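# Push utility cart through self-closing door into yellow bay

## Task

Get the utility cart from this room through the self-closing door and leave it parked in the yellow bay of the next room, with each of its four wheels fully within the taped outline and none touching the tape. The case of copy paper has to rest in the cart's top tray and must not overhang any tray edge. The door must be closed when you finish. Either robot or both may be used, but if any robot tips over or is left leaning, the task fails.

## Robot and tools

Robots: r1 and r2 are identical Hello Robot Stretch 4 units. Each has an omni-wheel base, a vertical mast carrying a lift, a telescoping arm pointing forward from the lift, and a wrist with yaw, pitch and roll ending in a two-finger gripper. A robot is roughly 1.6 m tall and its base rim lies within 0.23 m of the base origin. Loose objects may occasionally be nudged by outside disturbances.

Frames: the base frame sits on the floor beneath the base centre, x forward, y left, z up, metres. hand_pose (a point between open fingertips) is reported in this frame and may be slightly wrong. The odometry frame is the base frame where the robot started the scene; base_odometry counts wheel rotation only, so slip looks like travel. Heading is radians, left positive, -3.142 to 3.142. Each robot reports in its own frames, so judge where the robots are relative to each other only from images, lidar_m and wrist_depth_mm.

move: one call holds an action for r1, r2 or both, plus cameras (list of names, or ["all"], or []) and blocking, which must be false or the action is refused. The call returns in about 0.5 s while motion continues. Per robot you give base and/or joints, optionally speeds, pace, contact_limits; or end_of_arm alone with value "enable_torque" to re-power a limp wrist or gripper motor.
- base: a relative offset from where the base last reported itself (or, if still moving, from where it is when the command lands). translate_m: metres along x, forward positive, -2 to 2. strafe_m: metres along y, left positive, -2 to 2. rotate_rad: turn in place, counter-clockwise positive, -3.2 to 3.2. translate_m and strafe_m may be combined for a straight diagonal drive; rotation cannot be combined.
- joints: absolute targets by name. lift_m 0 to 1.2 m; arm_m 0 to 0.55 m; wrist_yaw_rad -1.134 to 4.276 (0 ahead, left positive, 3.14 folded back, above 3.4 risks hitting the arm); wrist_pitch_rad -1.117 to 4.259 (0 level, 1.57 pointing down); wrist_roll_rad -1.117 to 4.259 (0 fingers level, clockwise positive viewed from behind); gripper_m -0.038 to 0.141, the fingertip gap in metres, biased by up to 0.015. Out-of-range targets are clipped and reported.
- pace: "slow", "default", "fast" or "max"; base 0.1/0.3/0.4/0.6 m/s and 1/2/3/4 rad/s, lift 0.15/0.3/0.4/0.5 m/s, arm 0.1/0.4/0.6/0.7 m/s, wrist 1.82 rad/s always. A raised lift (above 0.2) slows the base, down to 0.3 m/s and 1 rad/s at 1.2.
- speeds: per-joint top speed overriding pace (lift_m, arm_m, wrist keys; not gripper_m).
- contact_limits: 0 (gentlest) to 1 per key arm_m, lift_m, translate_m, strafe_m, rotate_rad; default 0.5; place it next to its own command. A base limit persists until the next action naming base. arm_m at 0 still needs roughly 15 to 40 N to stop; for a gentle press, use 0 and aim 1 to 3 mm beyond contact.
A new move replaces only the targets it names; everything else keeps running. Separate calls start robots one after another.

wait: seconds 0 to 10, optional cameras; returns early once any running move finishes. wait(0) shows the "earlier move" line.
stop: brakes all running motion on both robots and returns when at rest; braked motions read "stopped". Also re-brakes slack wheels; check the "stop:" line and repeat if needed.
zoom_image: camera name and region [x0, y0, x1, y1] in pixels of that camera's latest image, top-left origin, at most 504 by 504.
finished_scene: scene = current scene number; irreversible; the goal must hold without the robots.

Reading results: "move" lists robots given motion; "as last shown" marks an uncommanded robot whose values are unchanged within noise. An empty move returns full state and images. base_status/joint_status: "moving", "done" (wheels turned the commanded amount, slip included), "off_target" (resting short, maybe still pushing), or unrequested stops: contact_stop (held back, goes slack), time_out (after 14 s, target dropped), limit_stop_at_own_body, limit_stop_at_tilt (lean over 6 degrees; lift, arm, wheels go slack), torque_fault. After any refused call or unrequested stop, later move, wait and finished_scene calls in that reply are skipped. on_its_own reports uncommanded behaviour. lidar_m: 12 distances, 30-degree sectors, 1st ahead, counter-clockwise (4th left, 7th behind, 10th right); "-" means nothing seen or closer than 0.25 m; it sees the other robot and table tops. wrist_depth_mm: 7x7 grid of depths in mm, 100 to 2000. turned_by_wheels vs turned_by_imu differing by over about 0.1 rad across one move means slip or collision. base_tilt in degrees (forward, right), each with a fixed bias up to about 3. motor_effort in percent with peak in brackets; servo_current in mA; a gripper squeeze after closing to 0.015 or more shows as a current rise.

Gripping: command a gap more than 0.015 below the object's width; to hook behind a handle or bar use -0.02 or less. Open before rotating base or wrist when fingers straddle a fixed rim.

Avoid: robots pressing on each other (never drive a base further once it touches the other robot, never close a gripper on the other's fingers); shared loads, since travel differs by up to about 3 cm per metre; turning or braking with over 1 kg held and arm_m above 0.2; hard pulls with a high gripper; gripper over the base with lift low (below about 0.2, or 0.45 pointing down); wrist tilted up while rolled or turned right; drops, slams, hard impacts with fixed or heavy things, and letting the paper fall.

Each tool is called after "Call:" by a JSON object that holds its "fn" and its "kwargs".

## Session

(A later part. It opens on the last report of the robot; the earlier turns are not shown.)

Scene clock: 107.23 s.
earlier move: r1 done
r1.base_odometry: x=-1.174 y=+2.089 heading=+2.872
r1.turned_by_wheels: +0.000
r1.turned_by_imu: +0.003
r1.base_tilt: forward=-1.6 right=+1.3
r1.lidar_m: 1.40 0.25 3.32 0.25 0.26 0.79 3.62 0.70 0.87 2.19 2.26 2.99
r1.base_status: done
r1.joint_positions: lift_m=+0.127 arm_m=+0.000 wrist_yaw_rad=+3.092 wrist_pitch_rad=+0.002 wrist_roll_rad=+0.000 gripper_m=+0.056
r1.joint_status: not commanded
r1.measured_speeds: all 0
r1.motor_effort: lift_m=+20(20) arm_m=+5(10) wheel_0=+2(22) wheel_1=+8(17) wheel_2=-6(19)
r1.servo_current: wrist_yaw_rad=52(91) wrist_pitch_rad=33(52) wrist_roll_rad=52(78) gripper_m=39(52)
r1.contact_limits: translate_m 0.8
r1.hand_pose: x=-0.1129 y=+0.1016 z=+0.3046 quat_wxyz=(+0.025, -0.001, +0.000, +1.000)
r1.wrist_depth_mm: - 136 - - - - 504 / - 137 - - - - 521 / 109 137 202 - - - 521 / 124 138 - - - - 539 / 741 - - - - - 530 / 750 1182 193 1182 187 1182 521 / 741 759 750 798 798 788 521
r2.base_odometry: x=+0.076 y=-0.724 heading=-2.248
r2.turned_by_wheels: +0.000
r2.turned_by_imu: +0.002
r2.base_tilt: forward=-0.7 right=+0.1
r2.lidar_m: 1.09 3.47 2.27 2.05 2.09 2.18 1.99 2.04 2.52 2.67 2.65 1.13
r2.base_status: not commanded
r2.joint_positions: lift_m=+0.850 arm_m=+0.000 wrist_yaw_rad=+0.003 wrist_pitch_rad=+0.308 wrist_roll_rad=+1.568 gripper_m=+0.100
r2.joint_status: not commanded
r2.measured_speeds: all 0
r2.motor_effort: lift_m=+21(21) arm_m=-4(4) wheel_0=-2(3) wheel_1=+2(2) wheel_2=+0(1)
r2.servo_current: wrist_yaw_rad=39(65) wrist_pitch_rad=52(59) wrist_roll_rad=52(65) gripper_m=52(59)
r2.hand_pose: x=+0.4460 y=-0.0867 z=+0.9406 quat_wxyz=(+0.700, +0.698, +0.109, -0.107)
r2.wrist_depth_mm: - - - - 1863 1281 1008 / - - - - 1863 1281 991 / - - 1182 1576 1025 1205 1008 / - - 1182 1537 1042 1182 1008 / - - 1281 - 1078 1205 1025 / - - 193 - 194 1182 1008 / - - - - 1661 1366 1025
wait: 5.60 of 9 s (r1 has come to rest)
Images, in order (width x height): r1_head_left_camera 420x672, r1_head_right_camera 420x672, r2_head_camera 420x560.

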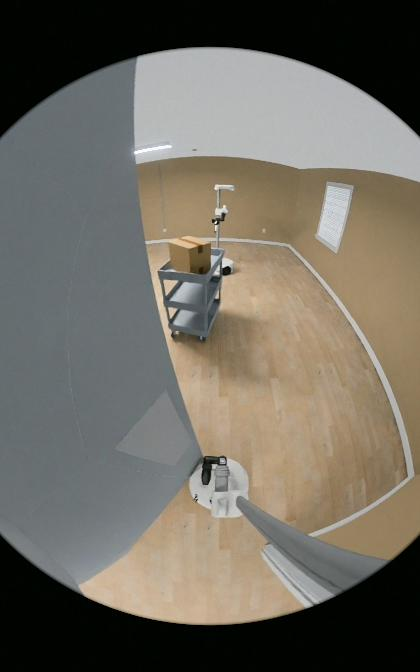

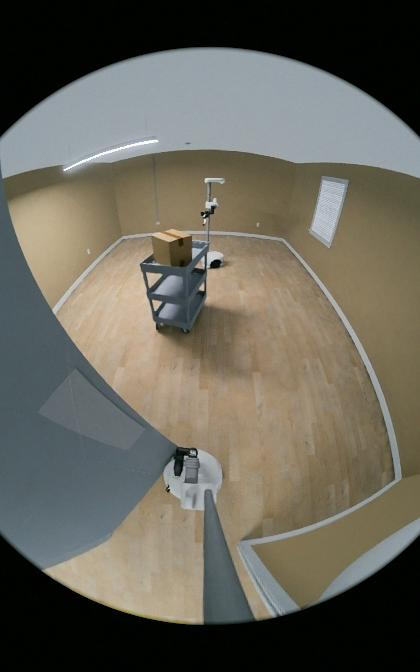

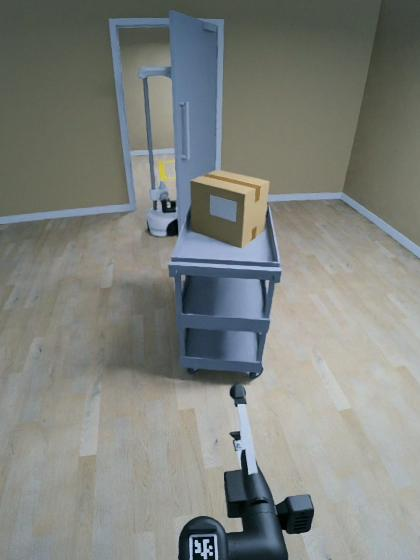

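Call:
{"fn": "move", "kwargs": {"r1": {"base":{"strafe_m":0.55},"pace":"slow","contact_limits":{"strafe_m":0.8}}, "r2": {"base":{"translate_m":0.45},"joints":{"lift_m":0.66,"wrist_pitch_rad":0.0,"gripper_m":0.12}}, "blocking": false}}

Call:
{"fn": "wait", "kwargs": {"seconds": 6}}

Call:
{"fn": "wait", "kwargs": {"seconds": 6, "cameras": ["r1_head_left_camera","r2_wrist_camera","r2_head_camera"]}}

Scene clock: 127.67 s.
move: r1 moving; r2 moving
r1.base_odometry: x=-1.177 y=+2.075 heading=+2.871
r1.turned_by_wheels: -0.001
r1.turned_by_imu: -0.001
r1.base_tilt: forward=-1.6 right=+1.3
r1.lidar_m: 1.40 0.25 3.38 0.25 0.28 0.72 3.61 0.72 0.88 2.20 2.28 3.03
r1.base_status: strafe_m moving
r1.joint_positions: lift_m=+0.127 arm_m=+0.000 wrist_yaw_rad=+3.092 wrist_pitch_rad=+0.002 wrist_roll_rad=+0.000 gripper_m=+0.056
r1.joint_status: not commanded
r1.measured_speeds: translate_m=+0.000 strafe_m=+0.055 rotate_rad=-0.001 lift_m=+0.000 arm_m=+0.000 wrist_yaw_rad=+0.000 wrist_pitch_rad=+0.000 wrist_roll_rad=+0.000
r1.motor_effort: lift_m=+20(20) arm_m=+5(5) wheel_0=-14(16) wheel_1=+11(15) wheel_2=-1(4)
r1.servo_current: wrist_yaw_rad=46(65) wrist_pitch_rad=39(46) wrist_roll_rad=52(59) gripper_m=39(46)
r1.contact_limits: strafe_m 0.8
r1.hand_pose: x=-0.1129 y=+0.1016 z=+0.3046 quat_wxyz=(+0.025, -0.001, +0.000, +1.000)
r1.wrist_depth_mm: - 137 - - - - 462 / - 137 - - - - 473 / 109 137 203 - - - 480 / 124 138 - - - - 492 / 715 - - - - - 492 / 768 1182 194 1182 187 1160 477 / 768 750 741 798 788 778 473
r2.base_odometry: x=+0.056 y=-0.749 heading=-2.248
r2.turned_by_wheels: +0.000
r2.turned_by_imu: +0.001
r2.base_tilt: forward=-0.7 right=+0.1
r2.lidar_m: 1.06 3.50 2.28 2.07 2.08 2.22 2.02 2.05 2.56 2.65 2.67 1.08
r2.base_status: translate_m moving
r2.joint_positions: lift_m=+0.812 arm_m=+0.000 wrist_yaw_rad=+0.003 wrist_pitch_rad=+0.009 wrist_roll_rad=+1.568 gripper_m=+0.114
r2.joint_status: lift_m moving; wrist_pitch_rad moving; gripper_m moving
r2.measured_speeds: translate_m=+0.121 strafe_m=-0.001 rotate_rad=-0.002 lift_m=-0.146 arm_m=+0.000 wrist_yaw_rad=+0.000 wrist_pitch_rad=-0.046 wrist_roll_rad=+0.000
r2.motor_effort: lift_m=+12(20) arm_m=-4(4) wheel_0=+7(9) wheel_1=+7(8) wheel_2=-11(13)
r2.servo_current: wrist_yaw_rad=52(52) wrist_pitch_rad=72(176) wrist_roll_rad=52(65) gripper_m=78(91)
r2.hand_pose: x=+0.4595 y=-0.0867 z=+0.9881 quat_wxyz=(+0.708, +0.706, +0.004, -0.002)
r2.wrist_depth_mm: - - - - - 1921 1336 / - - - - - 1863 1366 / - - - 1182 1430 878 - / - - - 1205 1464 917 - / - - - - 931 931 - / - - 200 - 193 1756 1366 / - - - - - 1983 1366
pictures: none

Scene clock: 130.17 s.
earlier move: r1 moving; r2 done
r1.base_odometry: x=-1.242 y=+1.842 heading=+2.871
r1.turned_by_wheels: +0.000
r1.turned_by_imu: +0.001
r1.base_tilt: forward=-1.6 right=+1.3
r1.lidar_m: 1.37 0.25 0.25 - 0.25 0.36 3.64 0.87 0.88 2.26 2.52 3.41
r1.base_status: strafe_m moving
r1.joint_positions: lift_m=+0.127 arm_m=+0.000 wrist_yaw_rad=+3.092 wrist_pitch_rad=+0.002 wrist_roll_rad=+0.000 gripper_m=+0.056
r1.joint_status: not commanded
r1.measured_speeds: translate_m=+0.001 strafe_m=+0.101 rotate_rad=-0.006 lift_m=+0.000 arm_m=+0.000 wrist_yaw_rad=+0.000 wrist_pitch_rad=+0.000 wrist_roll_rad=+0.000
r1.motor_effort: lift_m=+20(20) arm_m=+5(5) wheel_0=-15(16) wheel_1=+10(15) wheel_2=-2(4)
r1.servo_current: wrist_yaw_rad=59(72) wrist_pitch_rad=33(52) wrist_roll_rad=65(72) gripper_m=46(52)
r1.contact_limits: strafe_m 0.8
r1.hand_pose: x=-0.1129 y=+0.1016 z=+0.3046 quat_wxyz=(+0.025, -0.001, +0.000, +1.000)
r1.wrist_depth_mm: - 137 - - - 330 204 / - 137 - - - 334 206 / 109 137 202 - - 334 208 / 124 138 - - - 342 209 / 1708 - - - - 340 209 / 1182 1205 193 1182 187 338 207 / 854 759 750 798 798 270 207
r2.base_odometry: x=-0.206 y=-1.075 heading=-2.248
r2.turned_by_wheels: +0.000
r2.turned_by_imu: +0.001
r2.base_tilt: forward=-0.7 right=+0.1
r2.lidar_m: 0.66 3.39 2.36 2.13 2.15 2.65 2.43 2.47 2.83 2.59 2.65 0.67
r2.base_status: done
r2.joint_positions: lift_m=+0.660 arm_m=+0.000 wrist_yaw_rad=+0.003 wrist_pitch_rad=+0.008 wrist_roll_rad=+1.568 gripper_m=+0.120
r2.joint_status: all done
r2.measured_speeds: all 0
r2.motor_effort: lift_m=+14(20) arm_m=-4(4) wheel_0=+2(14) wheel_1=+4(9) wheel_2=-2(15)
r2.servo_current: wrist_yaw_rad=39(65) wrist_pitch_rad=52(176) wrist_roll_rad=46(65) gripper_m=52(91)
r2.hand_pose: x=+0.4595 y=-0.0867 z=+0.8362 quat_wxyz=(+0.708, +0.706, +0.004, -0.002)
r2.wrist_depth_mm: - - - 402 - 1397 462 / - - - 462 - 654 473 / - - 732 480 - - 480 / - - 778 492 - - 492 / - - 878 504 - 508 508 / - - 198 455 214 525 525 / - - - - - 1537 1118
wait: 2.50 of 6 s (r2 has come to rest)
pictures: none

Scene clock: 133.80 s.
earlier move: r1 done
r1.base_odometry: x=-1.320 y=+1.560 heading=+2.872
r1.turned_by_wheels: +0.001
r1.turned_by_imu: +0.003
r1.base_tilt: forward=-1.6 right=+1.3
r1.lidar_m: 1.41 0.38 0.25 - 0.25 0.25 0.43 3.70 1.09 2.29 2.83 1.44
r1.base_status: done
r1.joint_positions: lift_m=+0.127 arm_m=+0.000 wrist_yaw_rad=+3.092 wrist_pitch_rad=+0.002 wrist_roll_rad=+0.000 gripper_m=+0.056
r1.joint_status: not commanded
r1.measured_speeds: all 0
r1.motor_effort: lift_m=+20(20) arm_m=+5(5) wheel_0=-30(31) wheel_1=+32(32) wheel_2=+6(7)
r1.servo_current: wrist_yaw_rad=52(72) wrist_pitch_rad=39(52) wrist_roll_rad=46(72) gripper_m=39(52)
r1.contact_limits: strafe_m 0.8
r1.hand_pose: x=-0.1129 y=+0.1016 z=+0.3046 quat_wxyz=(+0.025, -0.001, +0.000, +1.000)
r1.wrist_depth_mm: - 137 - 477 287 196 - / - 137 - 480 290 197 - / 110 138 219 484 291 198 160 / 125 138 - 488 293 198 160 / 1661 - - 488 294 199 161 / 1160 1229 194 492 191 200 161 / 842 750 759 143 277 181 -
r2.base_odometry: x=-0.206 y=-1.075 heading=-2.248
r2.turned_by_wheels: +0.000
r2.turned_by_imu: +0.001
r2.base_tilt: forward=-0.7 right=+0.0
r2.lidar_m: 0.66 3.38 2.36 2.11 2.15 2.70 2.43 2.47 2.87 2.59 2.63 0.68
r2.base_status: done
r2.joint_positions: lift_m=+0.660 arm_m=+0.000 wrist_yaw_rad=+0.003 wrist_pitch_rad=+0.008 wrist_roll_rad=+1.568 gripper_m=+0.120
r2.joint_status: all done
r2.measured_speeds: all 0
r2.motor_effort: lift_m=+14(20) arm_m=-4(4) wheel_0=+2(14) wheel_1=+4(9) wheel_2=-2(15)
r2.servo_current: wrist_yaw_rad=52(65) wrist_pitch_rad=59(176) wrist_roll_rad=39(65) gripper_m=52(91)
r2.hand_pose: x=+0.4595 y=-0.0867 z=+0.8362 quat_wxyz=(+0.708, +0.706, +0.004, -0.002)
r2.wrist_depth_mm: - - - 404 - 1430 462 / - - - 466 - 654 469 / - - 723 480 - - 484 / - - 778 496 - - 492 / - - 904 504 - 508 508 / - - 199 452 213 521 530 / - - - - - 1537 1098
wait: 3.63 of 6 s (r1 has come to rest)
pictures: r1_head_left_camera, r2_head_camera, r2_wrist_camera
Images, in order (width x height): r1_head_left_camera 420x672, r2_head_camera 420x560, r2_wrist_camera 616x392.

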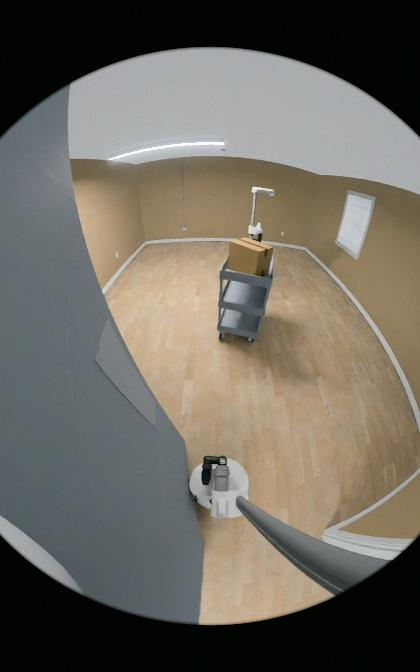

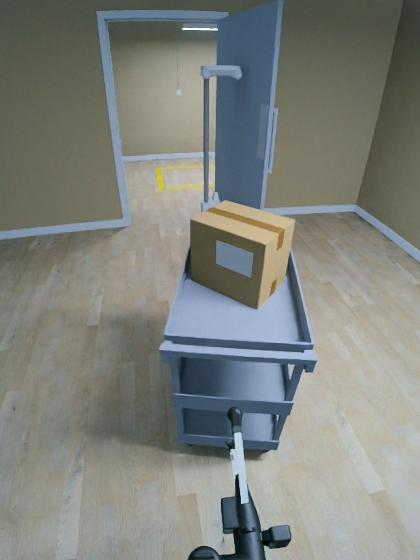

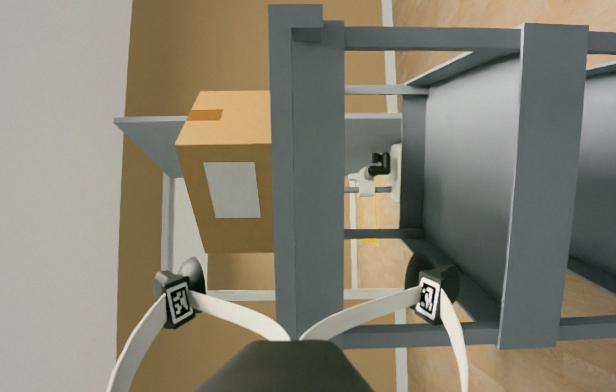

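Call:
{"fn": "move", "kwargs": {"r2": {"base":{"translate_m":0.17},"joints":{"lift_m":0.69,"gripper_m":0.11},"pace":"slow"}, "blocking": false}}

Call:
{"fn": "wait", "kwargs": {"seconds": 4, "cameras": ["r2_wrist_camera","r2_head_camera"]}}

Scene clock: 144.43 s.
move: r2 moving
r1: as last shown
r1.turned_by_wheels: +0.000
r1.turned_by_imu: +0.000
r1.contact_limits: strafe_m 0.8
r2.base_odometry: x=-0.214 y=-1.084 heading=-2.248
r2.turned_by_wheels: +0.000
r2.turned_by_imu: +0.001
r2.base_tilt: forward=-0.7 right=+0.0
r2.lidar_m: 0.65 3.39 2.36 2.15 2.17 2.68 2.45 2.49 2.81 2.58 2.64 0.67
r2.base_status: translate_m moving
r2.joint_positions: lift_m=+0.682 arm_m=+0.000 wrist_yaw_rad=+0.003 wrist_pitch_rad=+0.008 wrist_roll_rad=+1.568 gripper_m=+0.113
r2.joint_status: lift_m moving; gripper_m moving
r2.measured_speeds: translate_m=+0.049 strafe_m=+0.000 rotate_rad=+0.002 lift_m=+0.058 arm_m=+0.000 wrist_yaw_rad=+0.000 wrist_pitch_rad=+0.000 wrist_roll_rad=+0.000
r2.motor_effort: lift_m=+24(24) arm_m=-4(4) wheel_0=+3(10) wheel_1=+5(7) wheel_2=-9(10)
r2.servo_current: wrist_yaw_rad=52(52) wrist_pitch_rad=46(52) wrist_roll_rad=46(52) gripper_m=65(72)
r2.hand_pose: x=+0.4595 y=-0.0867 z=+0.8582 quat_wxyz=(+0.708, +0.706, +0.004, -0.002)
r2.wrist_depth_mm: - - - 449 - 1756 452 / - - - 459 - - 459 / - - 707 466 - - 473 / - - 788 480 1098 - 488 / - - 878 492 960 - 500 / - - 200 500 193 512 508 / - - - - - 1576 1118
pictures: none

Scene clock: 146.90 s.
earlier move: r2 done
r1.base_odometry: x=-1.320 y=+1.560 heading=+2.872
r1.turned_by_wheels: +0.000
r1.turned_by_imu: +0.000
r1.base_tilt: forward=-1.6 right=+1.3
r1.lidar_m: 1.42 0.36 0.25 - 0.25 0.25 0.48 3.71 1.09 2.34 2.82 1.44
r1.base_status: not commanded
r1.joint_positions: lift_m=+0.127 arm_m=+0.000 wrist_yaw_rad=+3.092 wrist_pitch_rad=+0.002 wrist_roll_rad=+0.000 gripper_m=+0.056
r1.joint_status: not commanded
r1.measured_speeds: all 0
r1.motor_effort: lift_m=+20(20) arm_m=+5(5) wheel_0=-30(31) wheel_1=+32(33) wheel_2=+7(7)
r1.servo_current: wrist_yaw_rad=65(72) wrist_pitch_rad=39(52) wrist_roll_rad=20(65) gripper_m=39(46)
r1.contact_limits: strafe_m 0.8
r1.hand_pose: x=-0.1129 y=+0.1016 z=+0.3046 quat_wxyz=(+0.025, -0.001, +0.000, +1.000)
r1.wrist_depth_mm: - 137 - 473 286 196 - / - 137 - 477 290 198 - / 110 137 218 480 291 198 160 / 125 138 - 484 294 199 161 / 1708 - - 484 294 200 161 / 1205 1182 194 492 190 199 161 / 831 741 759 143 277 182 -
r2.base_odometry: x=-0.312 y=-1.207 heading=-2.248
r2.turned_by_wheels: +0.000
r2.turned_by_imu: +0.000
r2.base_tilt: forward=-0.7 right=+0.1
r2.lidar_m: 0.49 3.23 2.37 2.16 2.19 2.77 2.60 2.64 2.84 2.57 2.60 0.51
r2.base_status: done
r2.joint_positions: lift_m=+0.690 arm_m=+0.000 wrist_yaw_rad=+0.003 wrist_pitch_rad=+0.008 wrist_roll_rad=+1.568 gripper_m=+0.110
r2.joint_status: all done
r2.measured_speeds: all 0
r2.motor_effort: lift_m=+21(24) arm_m=-4(4) wheel_0=+5(10) wheel_1=+4(8) wheel_2=-5(11)
r2.servo_current: wrist_yaw_rad=39(59) wrist_pitch_rad=46(59) wrist_roll_rad=52(65) gripper_m=52(72)
r2.hand_pose: x=+0.4595 y=-0.0867 z=+0.8656 quat_wxyz=(+0.708, +0.706, +0.004, -0.002)
r2.wrist_depth_mm: - - - 297 301 1708 - / - - 647 303 306 - - / - - 549 312 317 917 - / - - 603 322 324 931 - / - - 676 327 329 - - / - - 195 274 190 535 - / - - - - - 1661 496
wait: 2.47 of 4 s (r2 has come to rest)
pictures: r2_head_camera, r2_wrist_camera
Images, in order (width x height): r2_head_camera 420x560, r2_wrist_camera 616x392.

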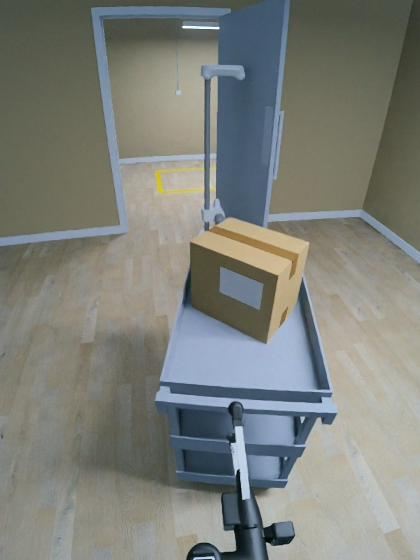

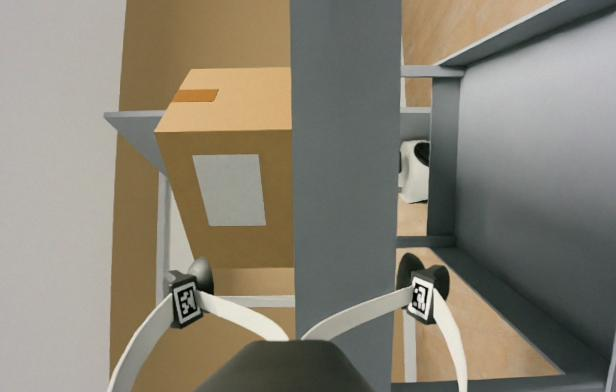

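Call:
{"fn": "move", "kwargs": {"r2": {"joints":{"lift_m":0.66,"gripper_m":0.14}}, "blocking": false}}

Call:
{"fn": "wait", "kwargs": {"seconds": 1}}

Call:
{"fn": "move", "kwargs": {"r2": {"base":{"translate_m":0.09},"pace":"slow"}, "blocking": false}}

Call:
{"fn": "wait", "kwargs": {"seconds": 3, "cameras": ["r2_wrist_camera","r2_head_camera"]}}

Scene clock: 164.87 s.
move: r2 moving
r1: as last shown
r1.contact_limits: strafe_m 0.8
r2.base_odometry: x=-0.312 y=-1.207 heading=-2.248
r2.turned_by_wheels: +0.000
r2.turned_by_imu: +0.000
r2.base_tilt: forward=-0.7 right=+0.0
r2.lidar_m: 0.48 3.25 2.38 2.17 2.18 2.74 2.58 2.64 2.81 2.57 2.61 0.51
r2.base_status: not commanded
r2.joint_positions: lift_m=+0.663 arm_m=+0.000 wrist_yaw_rad=+0.003 wrist_pitch_rad=+0.008 wrist_roll_rad=+1.568 gripper_m=+0.124
r2.joint_status: lift_m moving; gripper_m moving
r2.measured_speeds: translate_m=+0.000 strafe_m=+0.000 rotate_rad=+0.000 lift_m=-0.044 arm_m=+0.000 wrist_yaw_rad=+0.000 wrist_pitch_rad=+0.000 wrist_roll_rad=+0.000
r2.motor_effort: lift_m=+17(21) arm_m=-4(4) wheel_0=+5(5) wheel_1=+4(4) wheel_2=-5(5)
r2.servo_current: wrist_yaw_rad=46(52) wrist_pitch_rad=52(52) wrist_roll_rad=46(52) gripper_m=85(98)
r2.hand_pose: x=+0.4595 y=-0.0867 z=+0.8388 quat_wxyz=(+0.708, +0.706, +0.004, -0.002)
r2.wrist_depth_mm: - - - 297 - 1661 - / - - 647 304 - - - / - - 549 312 - - - / - - 609 319 - - - / - - 668 327 330 - - / - - 202 334 198 530 - / - - - - - 1661 466
pictures: none

Scene clock: 165.63 s.
earlier move: r2 done
r1.base_odometry: x=-1.320 y=+1.560 heading=+2.872
r1.turned_by_wheels: +0.000
r1.turned_by_imu: +0.000
r1.base_tilt: forward=-1.6 right=+1.3
r1.lidar_m: 1.42 0.39 0.25 - 0.25 0.25 0.45 3.72 1.10 2.30 2.81 1.42
r1.base_status: not commanded
r1.joint_positions: lift_m=+0.127 arm_m=+0.000 wrist_yaw_rad=+3.092 wrist_pitch_rad=+0.002 wrist_roll_rad=+0.000 gripper_m=+0.056
r1.joint_status: not commanded
r1.measured_speeds: all 0
r1.motor_effort: lift_m=+20(20) arm_m=+5(5) wheel_0=-31(31) wheel_1=+32(33) wheel_2=+7(7)
r1.servo_current: wrist_yaw_rad=46(65) wrist_pitch_rad=52(52) wrist_roll_rad=46(65) gripper_m=39(46)
r1.contact_limits: strafe_m 0.8
r1.hand_pose: x=-0.1129 y=+0.1016 z=+0.3046 quat_wxyz=(+0.025, -0.001, +0.000, +1.000)
r1.wrist_depth_mm: - 137 - 473 289 196 - / - 137 - 477 290 198 - / 110 138 220 484 291 198 160 / 125 138 - 488 291 200 160 / 1661 - - 484 296 199 161 / 1205 1182 193 496 191 200 161 / 854 750 750 143 276 181 -
r2.base_odometry: x=-0.312 y=-1.207 heading=-2.248
r2.turned_by_wheels: +0.000
r2.turned_by_imu: +0.000
r2.base_tilt: forward=-0.7 right=+0.0
r2.lidar_m: 0.49 3.24 2.39 2.16 2.16 2.78 2.60 2.61 2.83 2.56 2.61 0.51
r2.base_status: not commanded
r2.joint_positions: lift_m=+0.660 arm_m=+0.000 wrist_yaw_rad=+0.003 wrist_pitch_rad=+0.008 wrist_roll_rad=+1.568 gripper_m=+0.140
r2.joint_status: all done
r2.measured_speeds: all 0
r2.motor_effort: lift_m=+14(21) arm_m=-4(4) wheel_0=+5(5) wheel_1=+4(4) wheel_2=-5(5)
r2.servo_current: wrist_yaw_rad=46(65) wrist_pitch_rad=46(52) wrist_roll_rad=39(59) gripper_m=52(104)
r2.hand_pose: x=+0.4595 y=-0.0867 z=+0.8363 quat_wxyz=(+0.708, +0.706, +0.004, -0.002)
r2.wrist_depth_mm: - - - 297 - 1618 - / - - 647 304 - - - / - - 549 312 - - - / - - 609 320 - - - / - - 676 330 - - - / - - 274 336 338 204 - / - - - - - 1708 466
wait: 0.77 of 1 s (r2 has come to rest)
pictures: none

Scene clock: 166.13 s.
move: r2 moving
r1: as last shown
r1.contact_limits: strafe_m 0.8
r2.base_odometry: x=-0.320 y=-1.217 heading=-2.248
r2.turned_by_wheels: +0.000
r2.turned_by_imu: +0.000
r2.base_tilt: forward=-0.7 right=+0.1
r2.lidar_m: 0.49 3.21 2.37 2.17 2.17 2.76 2.59 2.65 2.84 2.57 2.60 0.49
r2.base_status: translate_m moving
r2.joint_positions: lift_m=+0.660 arm_m=+0.000 wrist_yaw_rad=+0.003 wrist_pitch_rad=+0.008 wrist_roll_rad=+1.568 gripper_m=+0.140
r2.joint_status: not commanded
r2.measured_speeds: translate_m=+0.049 strafe_m=-0.001 rotate_rad=+0.000 lift_m=+0.000 arm_m=+0.000 wrist_yaw_rad=+0.000 wrist_pitch_rad=+0.000 wrist_roll_rad=+0.000
r2.motor_effort: lift_m=+14(14) arm_m=-4(4) wheel_0=+7(9) wheel_1=+7(7) wheel_2=-10(10)
r2.servo_current: wrist_yaw_rad=39(52) wrist_pitch_rad=52(52) wrist_roll_rad=52(59) gripper_m=46(59)
r2.hand_pose: x=+0.4595 y=-0.0867 z=+0.8363 quat_wxyz=(+0.708, +0.706, +0.004, -0.002)
r2.wrist_depth_mm: - - - 287 - 1808 - / - - 597 294 - - - / - - 535 303 - - - / - - 591 310 - - - / - - 661 317 - - - / - - 262 325 327 204 - / - - - - - 1708 466
pictures: none

Scene clock: 167.80 s.
earlier move: r2 done
r1.base_odometry: x=-1.320 y=+1.560 heading=+2.872
r1.turned_by_wheels: +0.000
r1.turned_by_imu: +0.000
r1.base_tilt: forward=-1.6 right=+1.3
r1.lidar_m: 1.41 0.37 0.25 - 0.25 0.25 0.45 3.71 1.11 2.29 2.85 1.44
r1.base_status: not commanded
r1.joint_positions: lift_m=+0.127 arm_m=+0.000 wrist_yaw_rad=+3.092 wrist_pitch_rad=+0.002 wrist_roll_rad=+0.000 gripper_m=+0.056
r1.joint_status: not commanded
r1.measured_speeds: all 0
r1.motor_effort: lift_m=+20(20) arm_m=+5(5) wheel_0=-30(31) wheel_1=+32(33) wheel_2=+6(7)
r1.servo_current: wrist_yaw_rad=46(65) wrist_pitch_rad=46(52) wrist_roll_rad=52(72) gripper_m=39(46)
r1.contact_limits: strafe_m 0.8
r1.hand_pose: x=-0.1129 y=+0.1016 z=+0.3046 quat_wxyz=(+0.025, -0.001, +0.000, +1.000)
r1.wrist_depth_mm: - 137 - 469 287 196 - / - 137 - 480 291 197 - / 110 138 220 480 291 198 160 / 125 139 - 484 293 198 161 / 1708 - - 492 294 199 161 / 1160 1205 193 492 191 199 161 / 854 759 750 143 274 181 -
r2.base_odometry: x=-0.369 y=-1.277 heading=-2.247
r2.turned_by_wheels: +0.000
r2.turned_by_imu: +0.000
r2.base_tilt: forward=-0.7 right=+0.0
r2.lidar_m: 0.39 3.13 2.41 2.18 2.19 2.79 2.70 2.72 2.82 2.57 2.60 0.43
r2.base_status: done
r2.joint_positions: lift_m=+0.660 arm_m=+0.000 wrist_yaw_rad=+0.003 wrist_pitch_rad=+0.008 wrist_roll_rad=+1.568 gripper_m=+0.140
r2.joint_status: not commanded
r2.measured_speeds: all 0
r2.motor_effort: lift_m=+14(14) arm_m=-4(4) wheel_0=+4(9) wheel_1=+5(8) wheel_2=-6(11)
r2.servo_current: wrist_yaw_rad=52(59) wrist_pitch_rad=59(59) wrist_roll_rad=33(65) gripper_m=59(59)
r2.hand_pose: x=+0.4595 y=-0.0867 z=+0.8363 quat_wxyz=(+0.708, +0.706, +0.004, -0.002)
r2.wrist_depth_mm: - - 161 216 - 759 - / - - 466 220 798 768 - / - 466 442 227 809 - - / - 544 492 233 236 - - / - - 559 237 241 - - / - - 180 242 211 204 - / - - - - - 1808 449
wait: 1.67 of 3 s (r2 has come to rest)
pictures: r2_head_camera, r2_wrist_camera
Images, in order (width x height): r2_head_camera 420x560, r2_wrist_camera 616x392.

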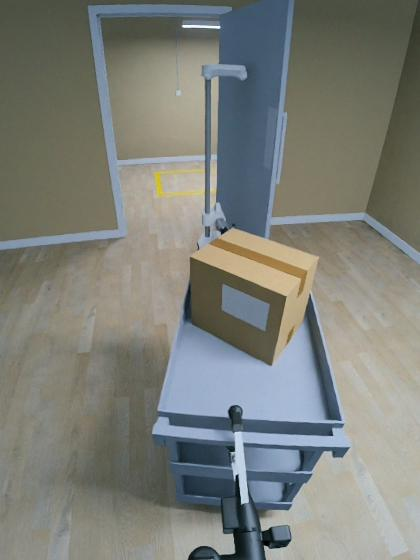

